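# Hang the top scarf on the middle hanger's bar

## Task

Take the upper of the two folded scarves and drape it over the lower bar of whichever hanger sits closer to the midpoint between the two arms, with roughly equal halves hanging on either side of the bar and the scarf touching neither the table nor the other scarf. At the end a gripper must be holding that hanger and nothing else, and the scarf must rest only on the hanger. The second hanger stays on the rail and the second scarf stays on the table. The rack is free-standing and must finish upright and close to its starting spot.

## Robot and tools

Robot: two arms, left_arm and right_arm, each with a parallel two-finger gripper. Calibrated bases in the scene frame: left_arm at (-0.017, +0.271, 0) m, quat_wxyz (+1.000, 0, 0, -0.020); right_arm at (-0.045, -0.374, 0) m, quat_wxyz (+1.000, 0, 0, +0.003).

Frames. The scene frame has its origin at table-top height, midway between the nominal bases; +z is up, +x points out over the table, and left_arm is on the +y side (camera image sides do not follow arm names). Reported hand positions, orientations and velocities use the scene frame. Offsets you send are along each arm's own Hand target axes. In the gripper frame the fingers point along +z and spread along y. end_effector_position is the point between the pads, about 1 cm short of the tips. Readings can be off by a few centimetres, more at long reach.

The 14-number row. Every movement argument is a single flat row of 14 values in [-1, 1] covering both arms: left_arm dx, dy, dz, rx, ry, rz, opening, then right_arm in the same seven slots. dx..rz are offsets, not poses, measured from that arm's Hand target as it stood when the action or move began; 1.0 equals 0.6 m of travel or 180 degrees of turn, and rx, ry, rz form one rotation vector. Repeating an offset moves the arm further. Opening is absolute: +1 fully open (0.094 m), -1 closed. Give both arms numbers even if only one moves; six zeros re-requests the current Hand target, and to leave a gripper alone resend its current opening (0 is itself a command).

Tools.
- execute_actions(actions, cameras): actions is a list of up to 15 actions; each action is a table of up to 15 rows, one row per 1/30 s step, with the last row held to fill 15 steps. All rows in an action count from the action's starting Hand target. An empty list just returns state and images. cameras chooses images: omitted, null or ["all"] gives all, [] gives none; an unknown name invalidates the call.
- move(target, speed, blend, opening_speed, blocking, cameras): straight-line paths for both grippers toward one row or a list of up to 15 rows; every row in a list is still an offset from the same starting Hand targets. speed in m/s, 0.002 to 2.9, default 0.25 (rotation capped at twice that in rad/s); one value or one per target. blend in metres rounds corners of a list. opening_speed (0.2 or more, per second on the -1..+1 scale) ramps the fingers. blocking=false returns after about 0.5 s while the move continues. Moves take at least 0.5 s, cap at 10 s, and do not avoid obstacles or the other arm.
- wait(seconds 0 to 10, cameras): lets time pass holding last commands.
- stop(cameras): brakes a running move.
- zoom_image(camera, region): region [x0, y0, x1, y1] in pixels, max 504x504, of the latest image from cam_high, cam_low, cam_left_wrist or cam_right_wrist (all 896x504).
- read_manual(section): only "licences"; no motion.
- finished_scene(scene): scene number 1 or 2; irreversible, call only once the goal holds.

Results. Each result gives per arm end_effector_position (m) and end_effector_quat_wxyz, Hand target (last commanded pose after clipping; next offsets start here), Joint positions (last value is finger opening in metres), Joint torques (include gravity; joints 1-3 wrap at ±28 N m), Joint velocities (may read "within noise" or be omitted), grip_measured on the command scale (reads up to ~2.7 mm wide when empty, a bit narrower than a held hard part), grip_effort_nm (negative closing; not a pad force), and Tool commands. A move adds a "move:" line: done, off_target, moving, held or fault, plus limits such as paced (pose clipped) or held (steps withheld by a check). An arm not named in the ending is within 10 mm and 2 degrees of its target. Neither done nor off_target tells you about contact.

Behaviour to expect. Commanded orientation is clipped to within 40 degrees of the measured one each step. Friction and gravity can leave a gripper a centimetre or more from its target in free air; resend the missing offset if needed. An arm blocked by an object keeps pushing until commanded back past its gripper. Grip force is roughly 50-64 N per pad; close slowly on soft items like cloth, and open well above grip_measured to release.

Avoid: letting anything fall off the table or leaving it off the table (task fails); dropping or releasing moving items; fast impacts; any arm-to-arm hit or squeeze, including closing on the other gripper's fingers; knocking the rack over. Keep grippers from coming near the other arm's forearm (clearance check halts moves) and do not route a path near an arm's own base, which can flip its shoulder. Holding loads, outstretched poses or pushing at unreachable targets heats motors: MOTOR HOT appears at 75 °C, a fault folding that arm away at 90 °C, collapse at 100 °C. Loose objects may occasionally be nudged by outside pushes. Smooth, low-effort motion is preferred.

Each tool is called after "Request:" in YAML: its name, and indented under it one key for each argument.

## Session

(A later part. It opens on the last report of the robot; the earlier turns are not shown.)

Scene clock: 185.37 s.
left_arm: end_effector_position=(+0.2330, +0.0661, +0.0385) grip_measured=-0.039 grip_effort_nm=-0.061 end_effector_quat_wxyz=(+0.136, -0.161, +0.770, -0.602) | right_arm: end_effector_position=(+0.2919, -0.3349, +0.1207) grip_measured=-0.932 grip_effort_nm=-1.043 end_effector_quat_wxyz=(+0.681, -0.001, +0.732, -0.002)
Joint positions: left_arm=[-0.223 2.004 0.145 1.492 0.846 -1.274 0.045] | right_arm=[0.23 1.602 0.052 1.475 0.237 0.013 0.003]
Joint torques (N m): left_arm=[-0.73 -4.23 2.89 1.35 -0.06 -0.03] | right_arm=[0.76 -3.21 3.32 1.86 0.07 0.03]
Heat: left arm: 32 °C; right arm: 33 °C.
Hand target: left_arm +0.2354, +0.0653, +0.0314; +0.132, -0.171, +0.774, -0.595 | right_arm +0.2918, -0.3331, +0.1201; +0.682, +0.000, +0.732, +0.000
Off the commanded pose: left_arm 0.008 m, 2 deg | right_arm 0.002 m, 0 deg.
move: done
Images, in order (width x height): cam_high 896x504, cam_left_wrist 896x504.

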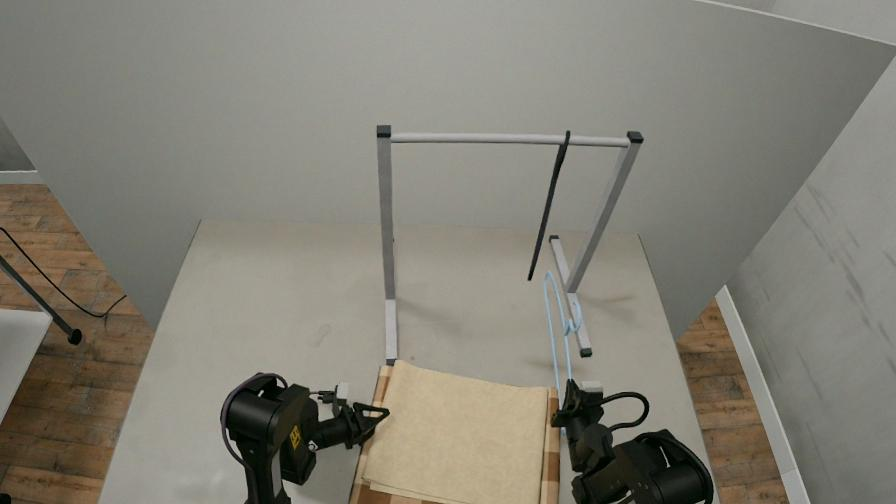

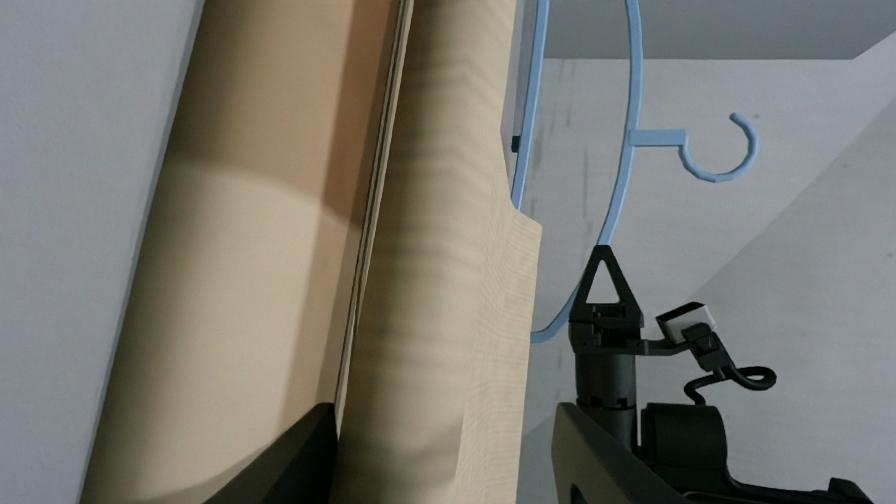

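Request:
move:
  target:
    - [0,0,-0.02,0,0,0,-0.04,-0.0382,0,-0.0027,0,0,0,-0.95]
    - [0,0,-0.02,0,0,0,-0.04,-0.0382,0.03,-0.0027,0,0,0,-0.95]
  speed: 0.06
  cameras: ["cam_high","cam_low","cam_left_wrist"]

Request:
zoom_image:
  camera: "cam_low"
  region: [240, 220, 560, 400]

Request:
zoom_image:
  camera: "cam_high"
  region: [440, 300, 640, 500]

Scene clock: 188.47 s.
left_arm: end_effector_position=(+0.2350, +0.0735, +0.0385) grip_measured=-0.039 grip_effort_nm=-0.061 end_effector_quat_wxyz=(+0.140, -0.167, +0.769, -0.600) | right_arm: end_effector_position=(+0.2846, -0.3204, +0.1277) grip_measured=-0.932 grip_effort_nm=-1.038 end_effector_quat_wxyz=(+0.665, -0.007, +0.746, -0.011)
Joint positions: left_arm=[-0.192 1.997 0.137 1.483 0.86 -1.265 0.045] | right_arm=[0.332 1.384 0.072 1.19 0.341 0.015 0.003]
Joint torques (N m): left_arm=[0.59 -6.45 1.07 1.17 0.29 0.11] | right_arm=[0.98 -3.92 7.62 1.77 0.05 0.1]
Heat: left arm: 32 °C; right arm: 33 °C.
Hand target: left_arm +0.2305, +0.0758, +0.0345; +0.132, -0.171, +0.774, -0.595 | right_arm +0.2918, -0.3151, +0.1431; +0.682, +0.000, +0.732, +0.000
Off the commanded pose: left_arm 0.006 m, 1 deg | right_arm 0.018 m, 3 deg.
move: off_target (right_arm)

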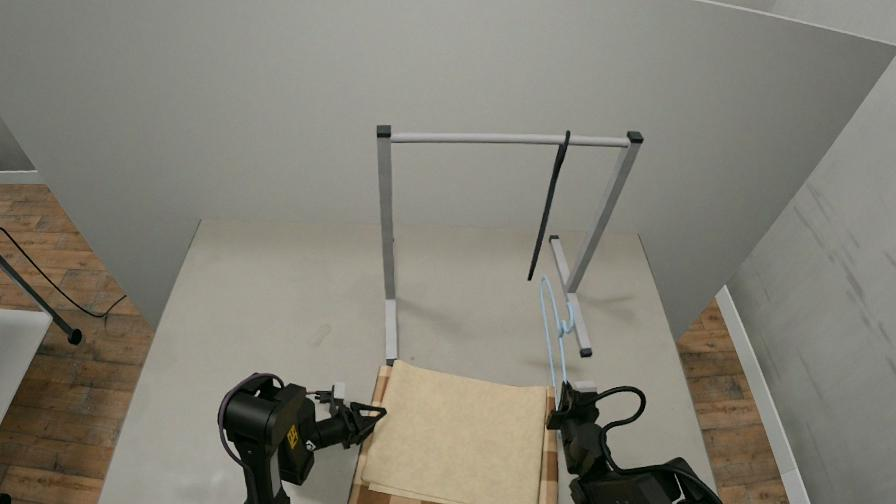

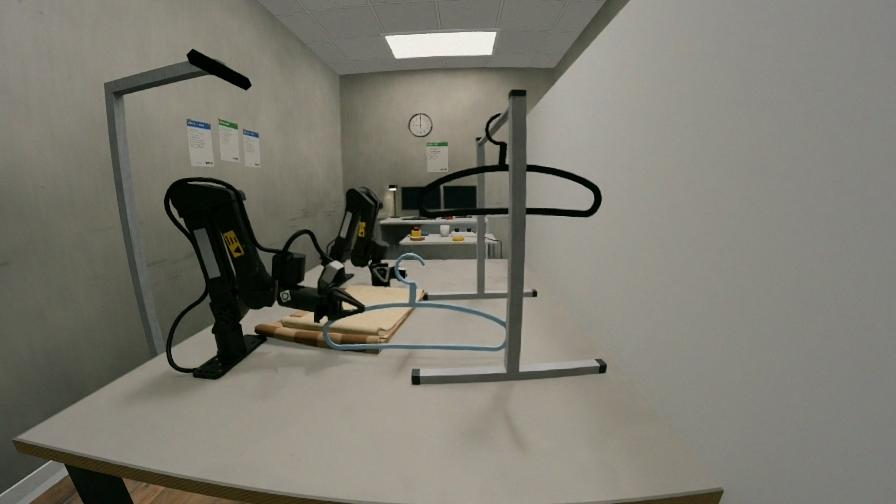

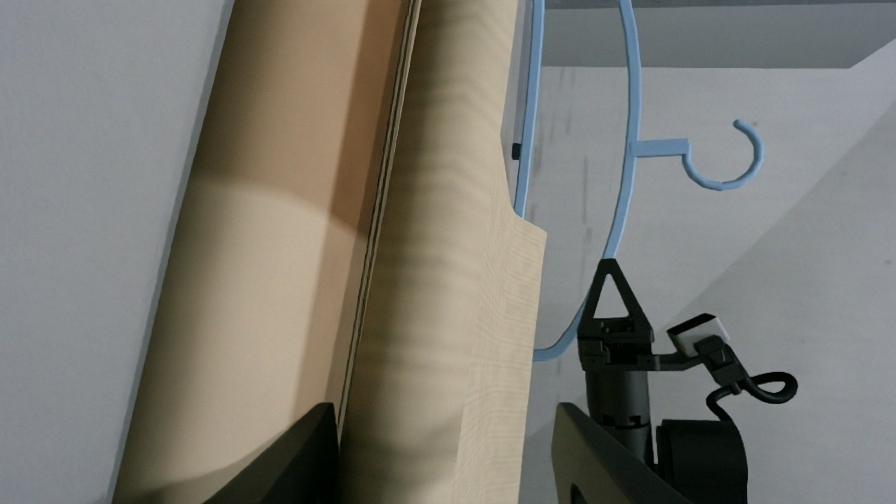

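Scaled by 1.575.

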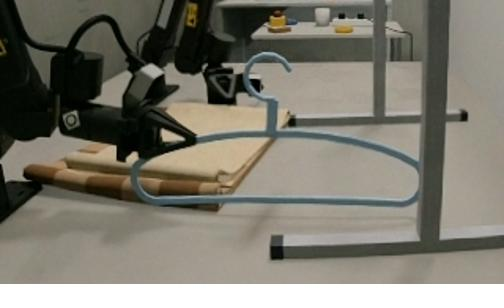

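Scaled by 2.520.

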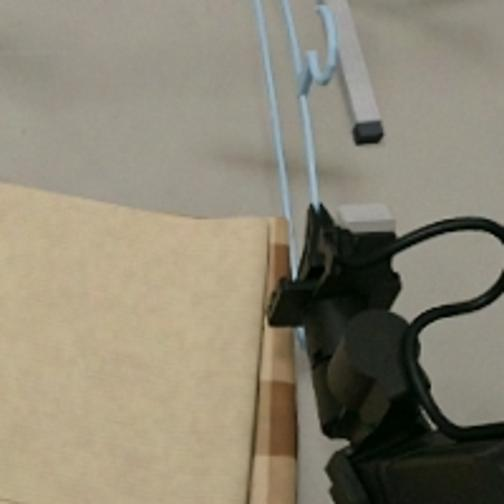

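Request:
move:
  target:
    - [0,0,0,0,0,0,-0.04,-0.0415,-0.01,-0.0029,0,0,0,-0.95]
    - [0,0,0,0,0,0,-0.04,-0.033,0.015,-0.0029,0,0,0,-0.95]
  speed: 0.06
  cameras: ["cam_high","cam_low"]

Request:
zoom_image:
  camera: "cam_low"
  region: [240, 220, 560, 400]

Request:
zoom_image:
  camera: "cam_high"
  region: [440, 300, 640, 500]

Scene clock: 192.13 s.
left_arm: end_effector_position=(+0.2350, +0.0735, +0.0385) grip_measured=-0.039 grip_effort_nm=-0.056 end_effector_quat_wxyz=(+0.141, -0.167, +0.769, -0.600) | right_arm: end_effector_position=(+0.2826, -0.3098, +0.1424) grip_measured=-0.932 grip_effort_nm=-1.053 end_effector_quat_wxyz=(+0.660, -0.013, +0.751, -0.008)
Joint positions: left_arm=[-0.192 1.997 0.137 1.483 0.86 -1.264 0.045] | right_arm=[0.385 1.22 0.118 0.964 0.382 0.023 0.003]
Joint torques (N m): left_arm=[0.58 -6.45 1.07 1.17 0.29 0.11] | right_arm=[0.65 -2.55 9.36 1.98 0.15 0.05]
Heat: left arm: 32 °C; right arm: 34 °C.
Hand target: left_arm +0.2305, +0.0758, +0.0345; +0.132, -0.171, +0.774, -0.595 | right_arm +0.2914, -0.3062, +0.1629; +0.682, +0.000, +0.731, +0.000
Off the commanded pose: left_arm 0.007 m, 1 deg | right_arm 0.023 m, 4 deg.
move: off_target (right_arm)

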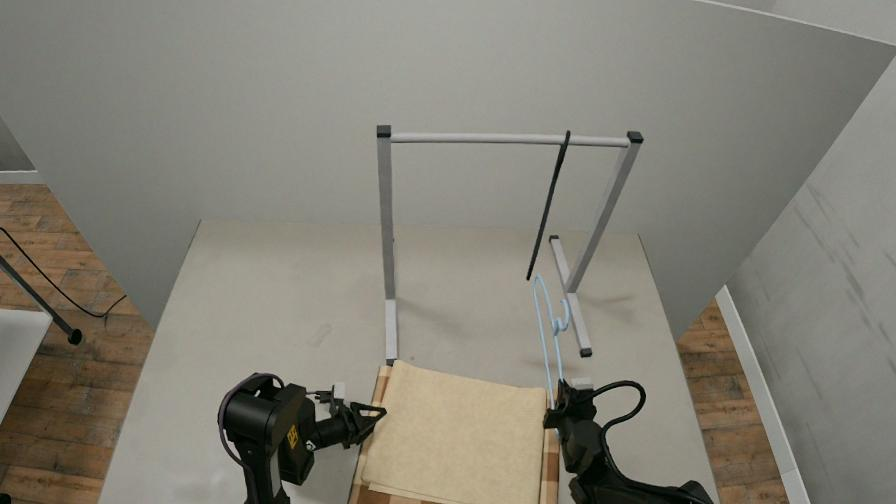

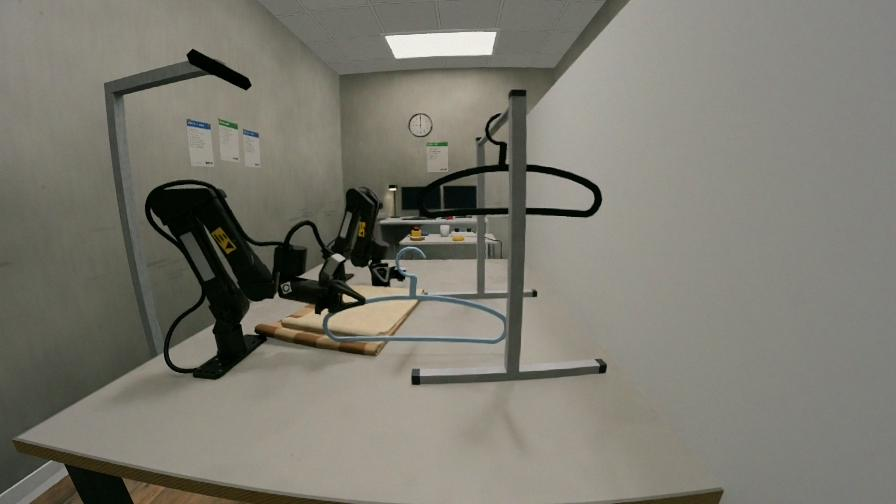

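Scaled by 1.575.

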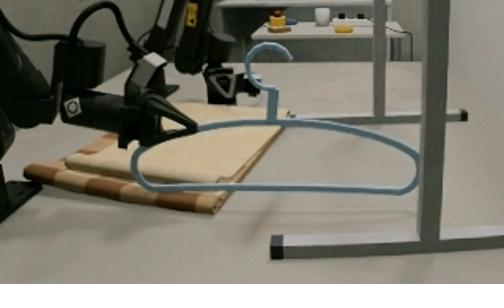

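Scaled by 2.520.

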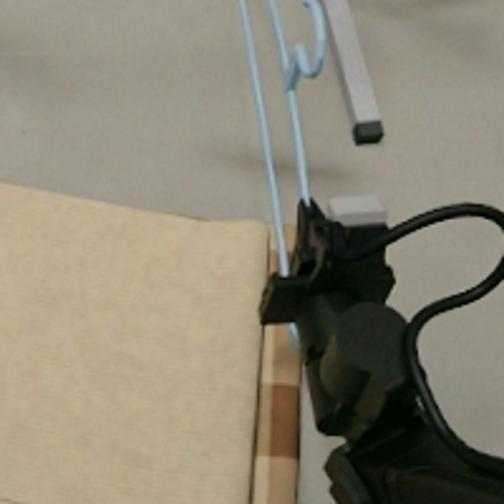

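Request:
move:
  target: [0,-0.0073,0.0498,0,0,0,-0.04,0,0,0,0,0,0,-0.95]
  speed: 0.05
  cameras: ["cam_left_wrist","cam_high"]

Request:
zoom_image:
  camera: "cam_left_wrist"
  region: [190, 180, 490, 504]

Request:
zoom_image:
  camera: "cam_high"
  region: [340, 250, 640, 504]

Scene clock: 193.93 s.
left_arm: end_effector_position=(+0.2406, +0.0504, +0.0385) grip_measured=-0.039 grip_effort_nm=-0.061 end_effector_quat_wxyz=(+0.135, -0.162, +0.770, -0.602) | right_arm: end_effector_position=(+0.2826, -0.3108, +0.1424) grip_measured=-0.932 grip_effort_nm=-1.048 end_effector_quat_wxyz=(+0.660, -0.011, +0.751, -0.010)
Joint positions: left_arm=[-0.291 2.018 0.189 1.488 0.78 -1.313 0.045] | right_arm=[0.385 1.22 0.118 0.964 0.388 0.024 0.003]
Joint torques (N m): left_arm=[-0.92 -4.42 3.37 1.39 -0.08 0.01] | right_arm=[0.66 -2.56 9.36 1.97 0.11 0.05]
Heat: left arm: 32 °C; right arm: 34 °C.
Hand target: left_arm +0.2432, +0.0486, +0.0310; +0.132, -0.171, +0.774, -0.595 | right_arm +0.2914, -0.3062, +0.1629; +0.682, +0.000, +0.732, +0.000
Off the commanded pose: left_arm 0.008 m, 2 deg | right_arm 0.023 m, 4 deg.
move: off_target (right_arm)
Images, in order (width x height): cam_high 896x504, cam_left_wrist 896x504.

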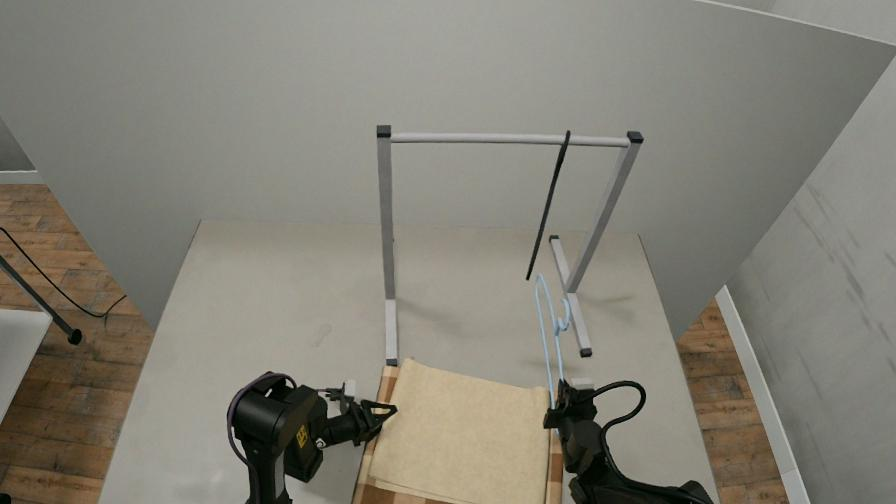

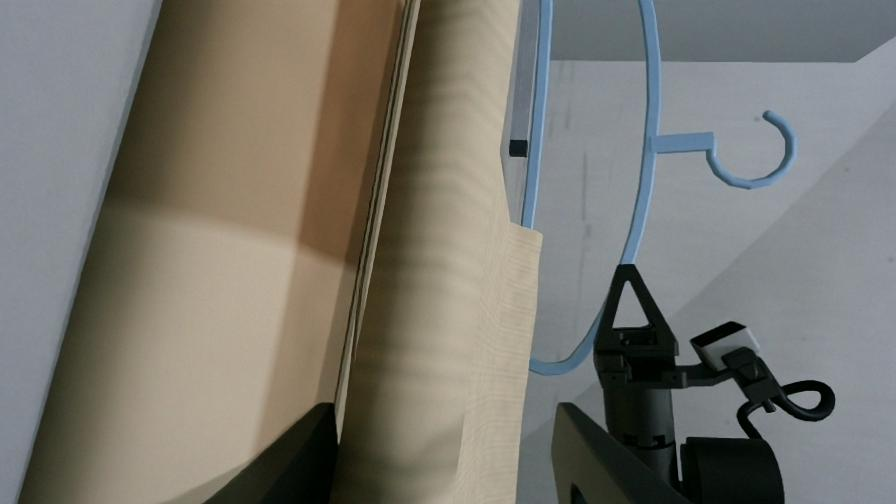

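Scaled by 1.556.

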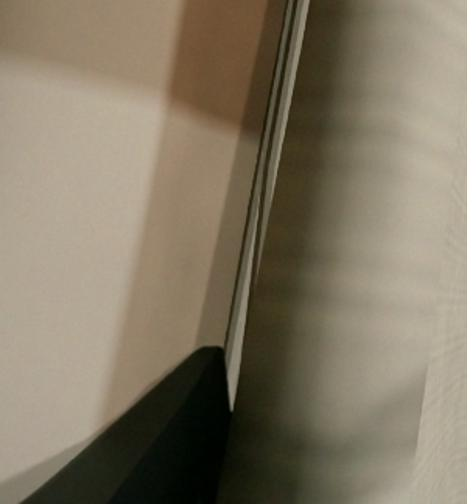

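Scaled by 1.680.

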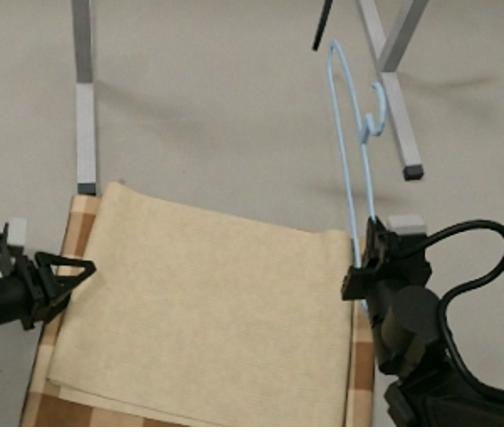

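Request:
move:
  target: [0,-0.0058,0.0241,0,0,0,-0.04,0,0,0,0,0,0,-0.95]
  speed: 0.05
  cameras: ["cam_left_wrist","cam_high"]

Request:
zoom_image:
  camera: "cam_left_wrist"
  region: [190, 180, 490, 504]

Request:
zoom_image:
  camera: "cam_high"
  region: [340, 250, 640, 504]

Scene clock: 195.37 s.
left_arm: end_effector_position=(+0.2474, +0.0372, +0.0414) grip_measured=-0.039 grip_effort_nm=-0.056 end_effector_quat_wxyz=(+0.139, -0.160, +0.767, -0.606) | right_arm: end_effector_position=(+0.2827, -0.3110, +0.1427) grip_measured=-0.932 grip_effort_nm=-1.053 end_effector_quat_wxyz=(+0.661, -0.010, +0.751, -0.010)
Joint positions: left_arm=[-0.341 2.027 0.228 1.489 0.735 -1.338 0.045] | right_arm=[0.385 1.22 0.118 0.965 0.389 0.024 0.003]
Joint torques (N m): left_arm=[-1.06 -4.55 3.71 1.28 -0.06 0.01] | right_arm=[0.65 -2.56 9.36 1.96 0.11 0.04]
Heat: left arm: 32 °C; right arm: 34 °C.
Hand target: left_arm +0.2494, +0.0351, +0.0306; +0.132, -0.171, +0.774, -0.595 | right_arm +0.2914, -0.3062, +0.1629; +0.682, +0.000, +0.732, +0.000
Off the commanded pose: left_arm 0.011 m, 2 deg | right_arm 0.023 m, 4 deg.
move: off_target (left_arm, right_arm)
Images, in order (width x height): cam_high 896x504, cam_left_wrist 896x504.

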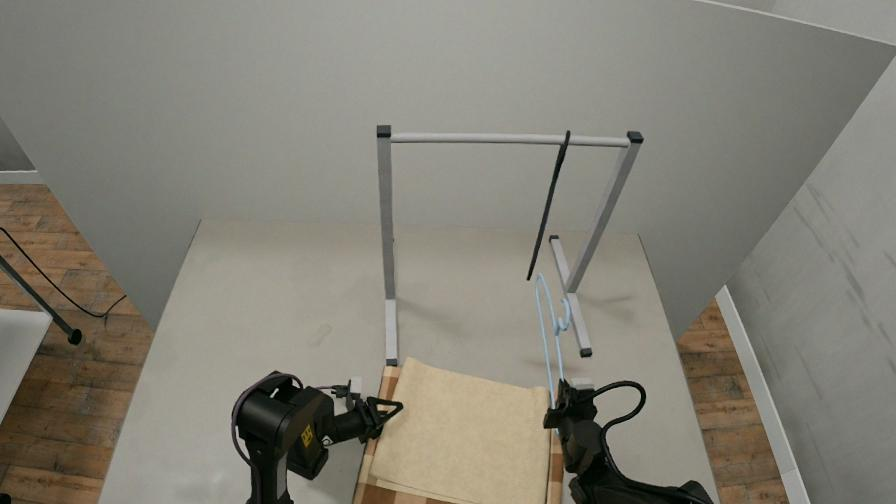

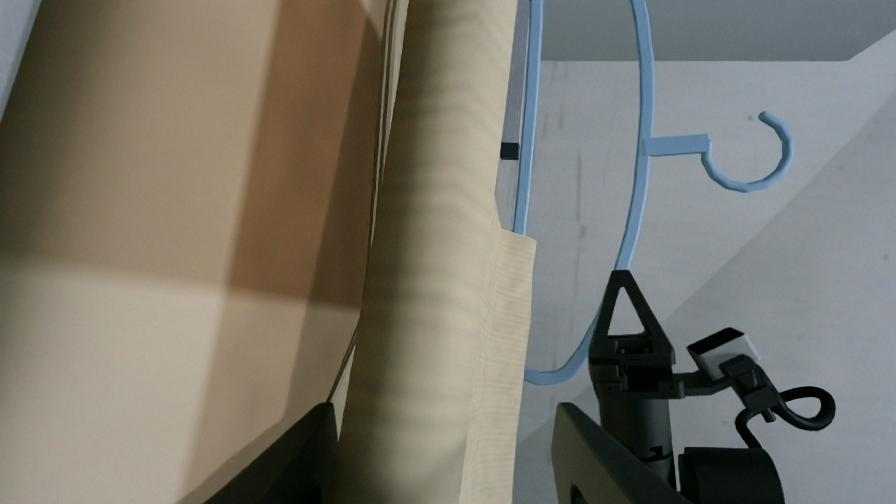

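Scaled by 1.556.

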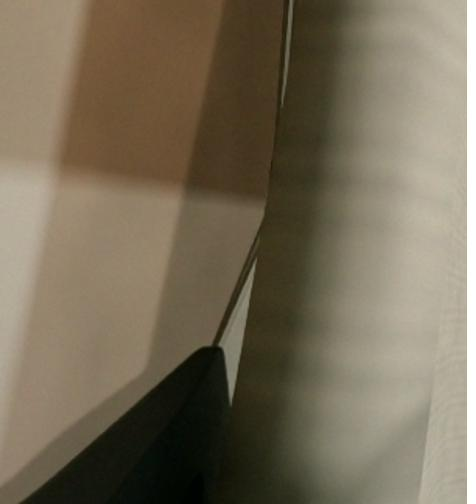

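Scaled by 1.680.

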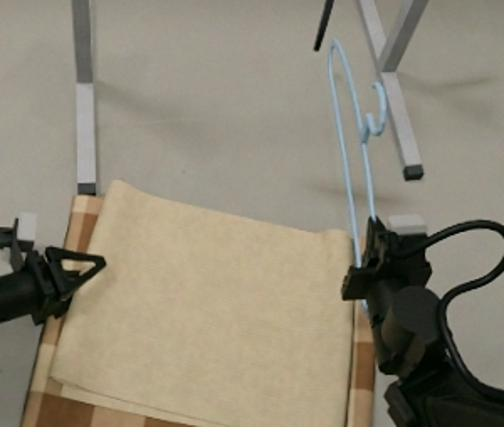

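Request:
zoom_image:
  camera: "cam_low"
  region: [240, 270, 440, 370]

Request:
wait:
  seconds: 0
  cameras: ["cam_low"]

Request:
zoom_image:
  camera: "cam_low"
  region: [250, 270, 430, 360]

This scene's latest camera images include none from cam_low. They are from: cam_high, cam_left_wrist. cam_low's image comes with the result of a call that names it in "cameras".

Scene clock: 196.90 s.
left_arm: end_effector_position=(+0.2475, +0.0372, +0.0413) grip_measured=-0.039 grip_effort_nm=-0.056 end_effector_quat_wxyz=(+0.139, -0.160, +0.767, -0.606) | right_arm: end_effector_position=(+0.2827, -0.3110, +0.1428) grip_measured=-0.932 grip_effort_nm=-1.043 end_effector_quat_wxyz=(+0.661, -0.010, +0.750, -0.010)
Joint positions: left_arm=[-0.341 2.027 0.228 1.489 0.734 -1.339 0.045] | right_arm=[0.385 1.22 0.118 0.965 0.389 0.024 0.003]
Joint torques (N m): left_arm=[-1.02 -4.56 3.7 1.27 -0.11 0] | right_arm=[0.65 -2.56 9.36 1.96 0.11 0.04]
Heat: left arm: 32 °C; right arm: 34 °C.
Hand target: left_arm +0.2494, +0.0351, +0.0306; +0.132, -0.171, +0.774, -0.595 | right_arm +0.2914, -0.3062, +0.1629; +0.682, +0.000, +0.732, +0.000
Tool commands: left_gripper/opening=-0.04 right_gripper/opening=-0.95
Off the commanded pose: left_arm 0.011 m, 2 deg | right_arm 0.022 m, 4 deg.

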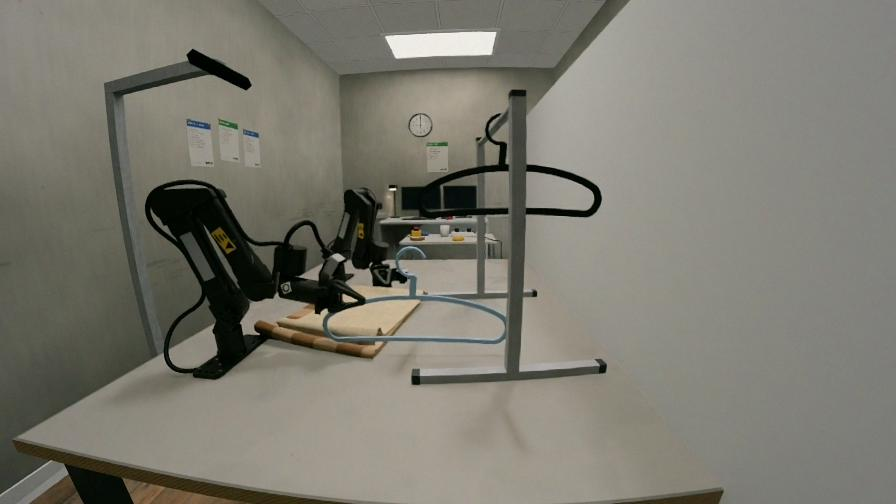

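Scaled by 2.800.

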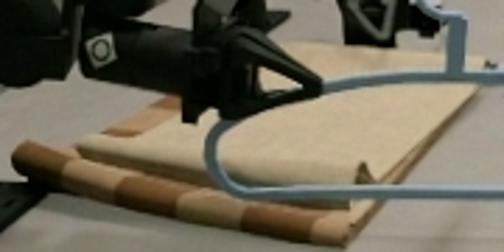

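Request:
move:
  target:
    - [0,0.0058,-0.0402,0,0,0,-0.04,0,0,0,0,0,0,-0.95]
    - [0,0.025,-0.035,0,0,0,-0.04,0,0,0,0,0,0,-0.95]
  speed: 0.05
  cameras: ["cam_left_wrist"]

Request:
zoom_image:
  camera: "cam_left_wrist"
  region: [190, 180, 490, 504]

Scene clock: 199.63 s.
left_arm: end_effector_position=(+0.2439, +0.0530, +0.0397) grip_measured=-0.040 grip_effort_nm=0.027 end_effector_quat_wxyz=(+0.144, -0.159, +0.762, -0.611) | right_arm: end_effector_position=(+0.2827, -0.3110, +0.1428) grip_measured=-0.932 grip_effort_nm=-1.053 end_effector_quat_wxyz=(+0.661, -0.010, +0.750, -0.010)
Joint positions: left_arm=[-0.274 2.071 0.191 1.572 0.796 -1.324 0.045] | right_arm=[0.385 1.22 0.118 0.965 0.389 0.024 0.003]
Joint torques (N m): left_arm=[0.47 -2.82 1.24 1.35 0.11 0.23] | right_arm=[0.65 -2.55 9.36 1.96 0.1 0.04]
Heat: left arm: 32 °C; right arm: 34 °C.
Hand target: left_arm +0.2392, +0.0570, +0.0215; +0.132, -0.171, +0.774, -0.595 | right_arm +0.2914, -0.3062, +0.1629; +0.682, +0.000, +0.732, +0.000
Off the commanded pose: left_arm 0.019 m, 3 deg | right_arm 0.022 m, 4 deg.
joint read past its limit (left arm) — joint 4 (wrist pitch), upper limit.
move: off_target (left_arm, right_arm)

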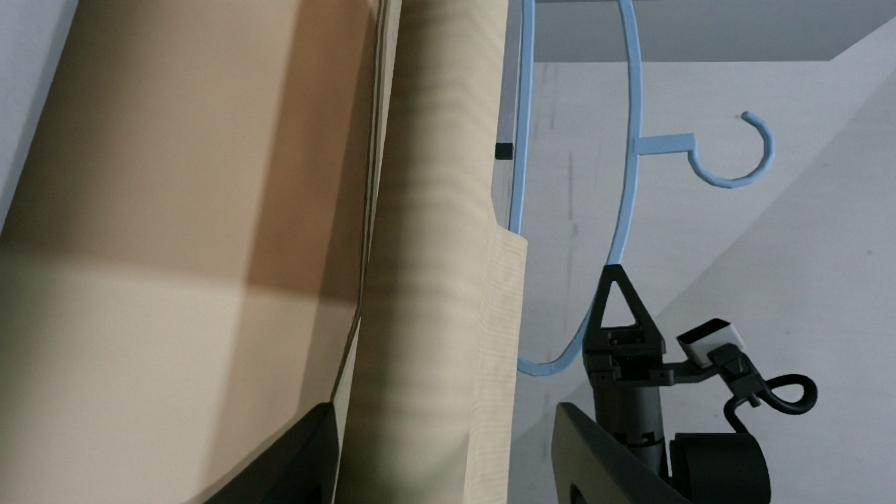

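Scaled by 1.556.

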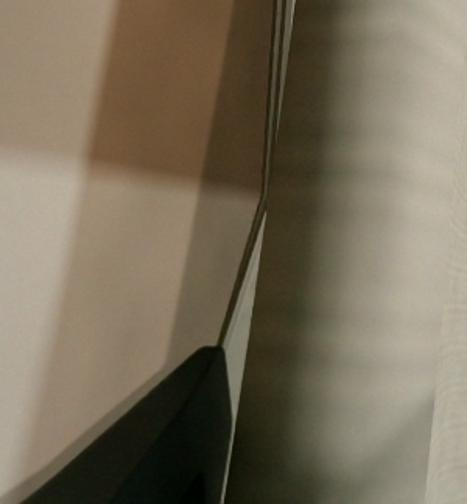

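Request:
move:
  target:
    - [0,-0.045,0,0,0,0,-0.04,0,0,0,0,0,0,-0.95]
    - [0.003,-0.0293,-0.139,0,0,0,-0.04,0,0,0,0,0,0,-0.95]
  speed: 0.08
  cameras: ["cam_left_wrist","cam_high","cam_low"]

Request:
zoom_image:
  camera: "cam_high"
  region: [340, 250, 640, 504]

Scene clock: 204.63 s.
left_arm: end_effector_position=(+0.2014, +0.1252, +0.0538) grip_measured=-0.040 grip_effort_nm=0.022 end_effector_quat_wxyz=(+0.126, -0.184, +0.776, -0.590) | right_arm: end_effector_position=(+0.2827, -0.3110, +0.1428) grip_measured=-0.932 grip_effort_nm=-1.048 end_effector_quat_wxyz=(+0.661, -0.010, +0.750, -0.010)
Joint positions: left_arm=[0.098 1.508 0.043 0.818 1.101 -1.001 0.045] | right_arm=[0.385 1.22 0.118 0.965 0.389 0.024 0.003]
Joint torques (N m): left_arm=[0.44 -4.1 5.71 1.09 0.58 0.1] | right_arm=[0.65 -2.56 9.36 1.96 0.11 0.04]
Heat: left arm: 32 °C; right arm: 34 °C.
Hand target: left_arm +0.2056, +0.1252, +0.0602; +0.132, -0.171, +0.774, -0.595 | right_arm +0.2914, -0.3062, +0.1629; +0.682, +0.000, +0.732, +0.000
Off the commanded pose: left_arm 0.008 m, 2 deg | right_arm 0.022 m, 4 deg.
move: off_target (right_arm)
Images, in order (width x height): cam_high 896x504, cam_low 896x504, cam_left_wrist 896x504.

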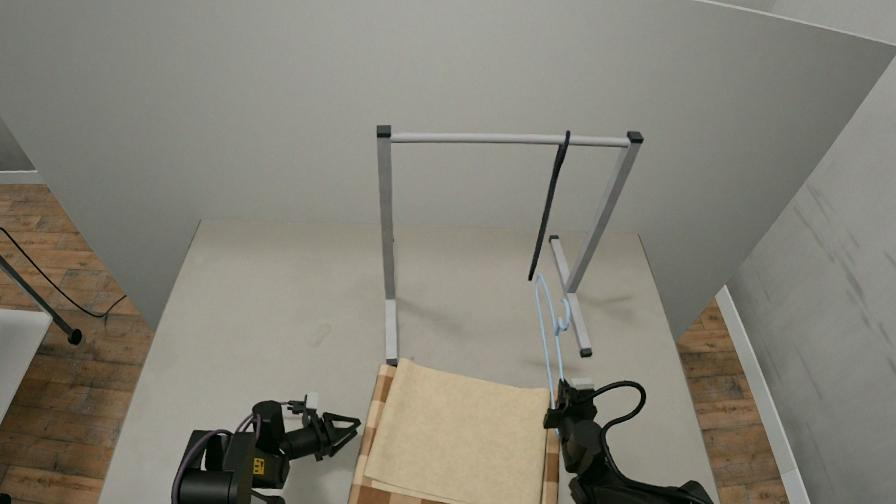

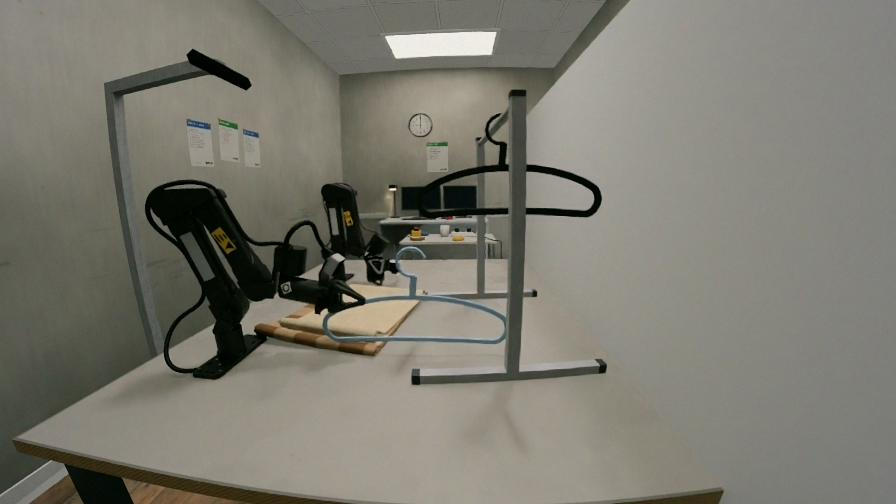

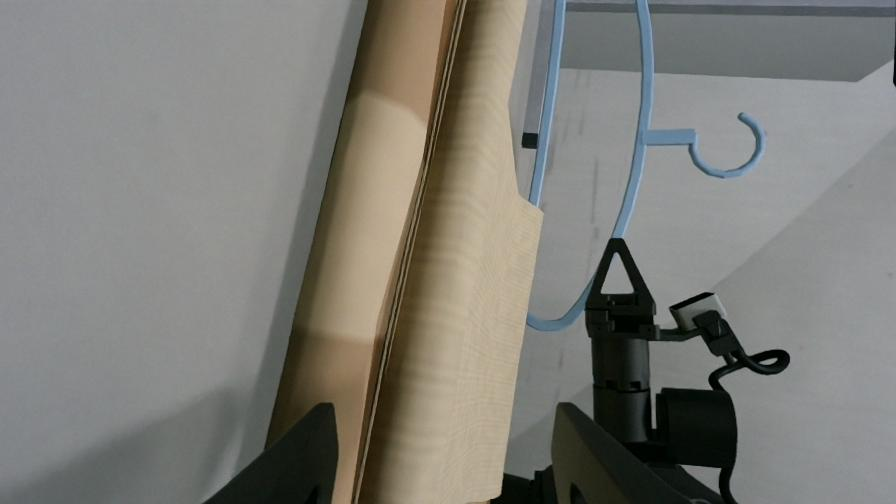

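Scaled by 1.680.

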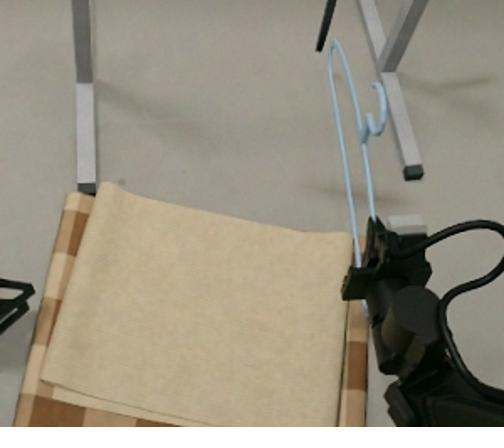

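Request:
move:
  target:
    - [0,0.041,0.009,0,0,0,-0.04,0,0,0,0,0,0,-0.95]
    - [0,0.033,0.036,0,0,0,-0.04,0,0,0,0,0,0,-0.95]
  speed: 0.06
  cameras: ["cam_left_wrist","cam_high"]

Request:
zoom_image:
  camera: "cam_left_wrist"
  region: [190, 180, 490, 504]

Request:
zoom_image:
  camera: "cam_high"
  region: [340, 250, 640, 504]

Scene clock: 207.77 s.
left_arm: end_effector_position=(+0.2110, +0.1117, +0.0373) grip_measured=-0.040 grip_effort_nm=0.022 end_effector_quat_wxyz=(+0.133, -0.169, +0.774, -0.596) | right_arm: end_effector_position=(+0.2827, -0.3110, +0.1428) grip_measured=-0.932 grip_effort_nm=-1.043 end_effector_quat_wxyz=(+0.661, -0.010, +0.750, -0.010)
Joint positions: left_arm=[0.017 1.872 0.047 1.288 1.05 -1.091 0.045] | right_arm=[0.385 1.22 0.118 0.965 0.389 0.024 0.003]
Joint torques (N m): left_arm=[-0.49 -3.59 2.44 1.32 0.21 -0.04] | right_arm=[0.65 -2.55 9.36 1.96 0.1 0.05]
Heat: left arm: 32 °C; right arm: 34 °C.
Hand target: left_arm +0.2122, +0.1110, +0.0353; +0.132, -0.171, +0.774, -0.594 | right_arm +0.2914, -0.3062, +0.1629; +0.682, +0.000, +0.732, +0.000
Off the commanded pose: left_arm 0.002 m, 0 deg | right_arm 0.022 m, 4 deg.
move: off_target (right_arm)
Images, in order (width x height): cam_high 896x504, cam_left_wrist 896x504.

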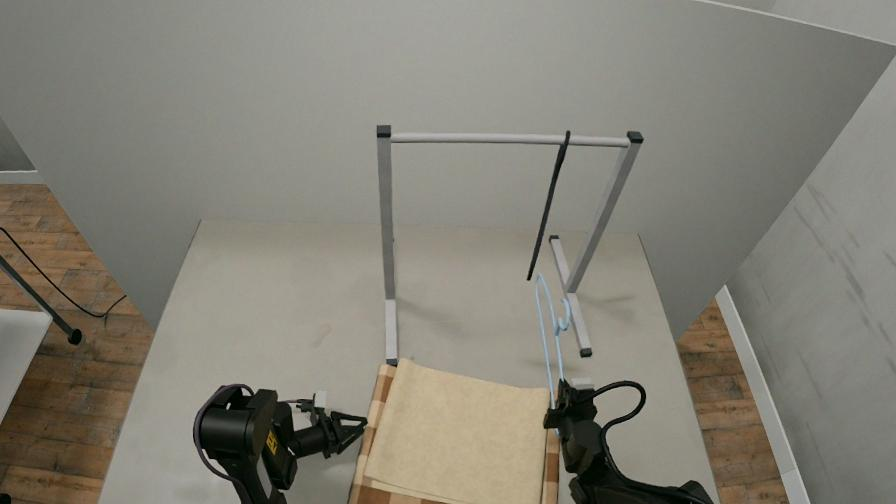

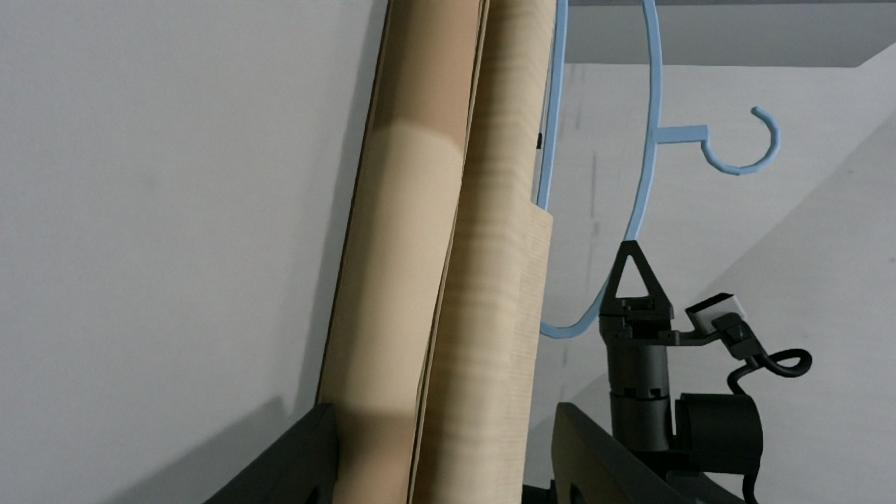

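Scaled by 1.556.

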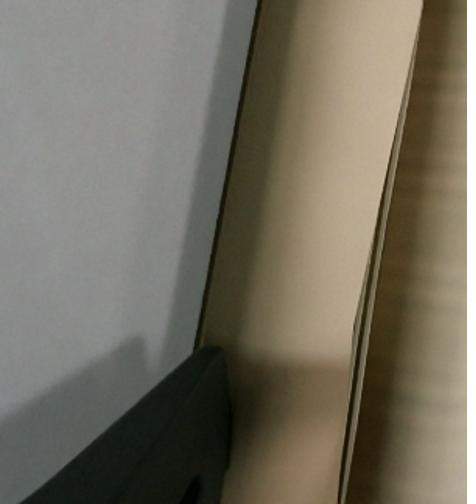

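Scaled by 1.680.

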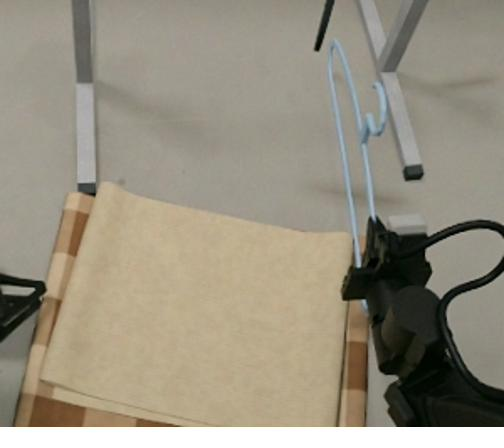

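Request:
move:
  target: [0,0,0,0,0,0,-0.04,0,0.06,0,0,0,0,-0.95]
  speed: 0.05
  cameras: ["cam_low","cam_high","cam_left_wrist"]

Request:
zoom_image:
  camera: "cam_low"
  region: [240, 240, 440, 360]

Request:
zoom_image:
  camera: "cam_high"
  region: [340, 250, 640, 504]

Scene clock: 209.63 s.
left_arm: end_effector_position=(+0.2112, +0.1117, +0.0376) grip_measured=-0.040 grip_effort_nm=0.017 end_effector_quat_wxyz=(+0.134, -0.169, +0.773, -0.596) | right_arm: end_effector_position=(+0.2844, -0.2763, +0.1456) grip_measured=-0.932 grip_effort_nm=-1.043 end_effector_quat_wxyz=(+0.663, -0.014, +0.748, -0.013)
Joint positions: left_arm=[0.017 1.872 0.047 1.29 1.05 -1.091 0.045] | right_arm=[0.56 1.318 0.179 0.997 0.561 0.038 0.003]
Joint torques (N m): left_arm=[-0.49 -3.54 2.44 1.37 0.23 -0.04] | right_arm=[0.85 -2.97 8.75 1.95 0.16 0.03]
Heat: left arm: 33 °C; right arm: 34 °C.
Hand target: left_arm +0.2121, +0.1109, +0.0354; +0.132, -0.171, +0.774, -0.595 | right_arm +0.2914, -0.2702, +0.1628; +0.682, +0.000, +0.732, +0.000
Off the commanded pose: left_arm 0.003 m, 0 deg | right_arm 0.020 m, 4 deg.
move: off_target (right_arm)
Images, in order (width x height): cam_high 896x504, cam_low 896x504, cam_left_wrist 896x504.

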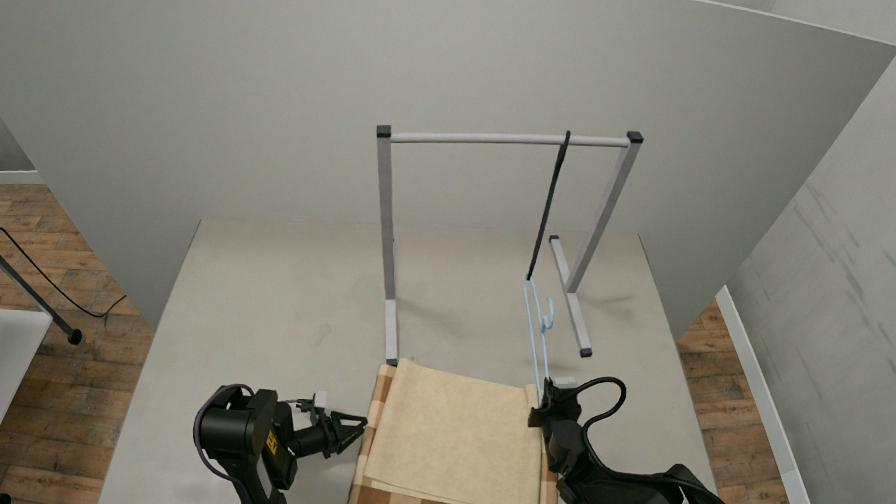

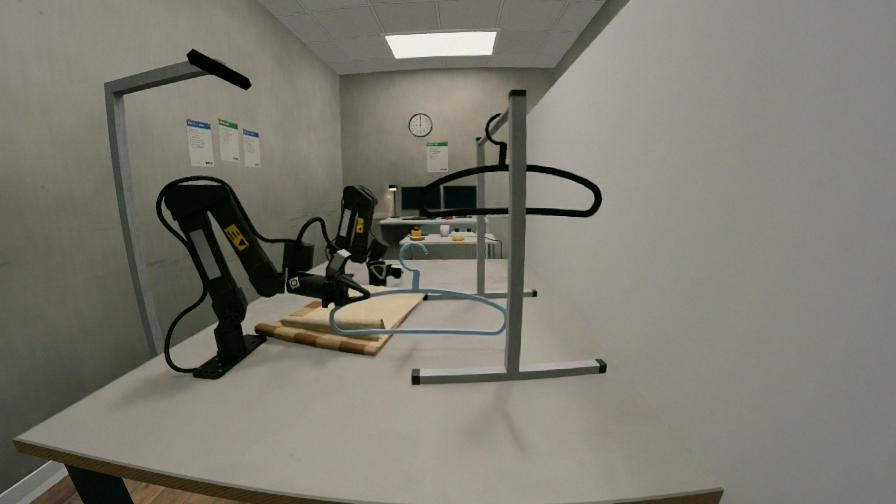

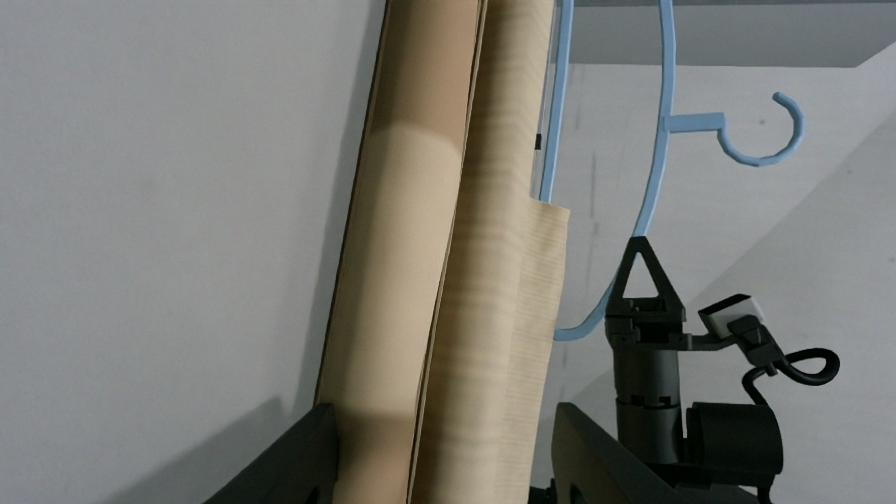

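Scaled by 2.520.

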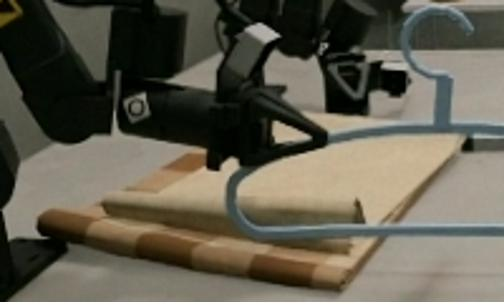

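Scaled by 1.680.

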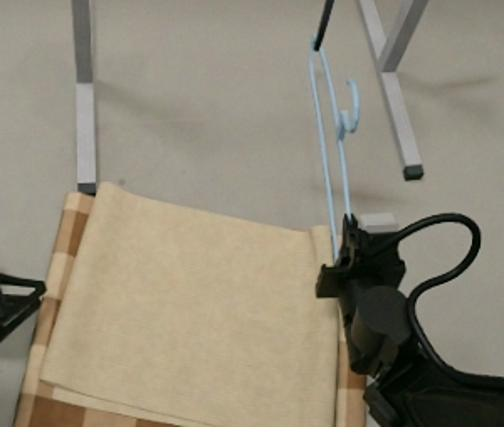

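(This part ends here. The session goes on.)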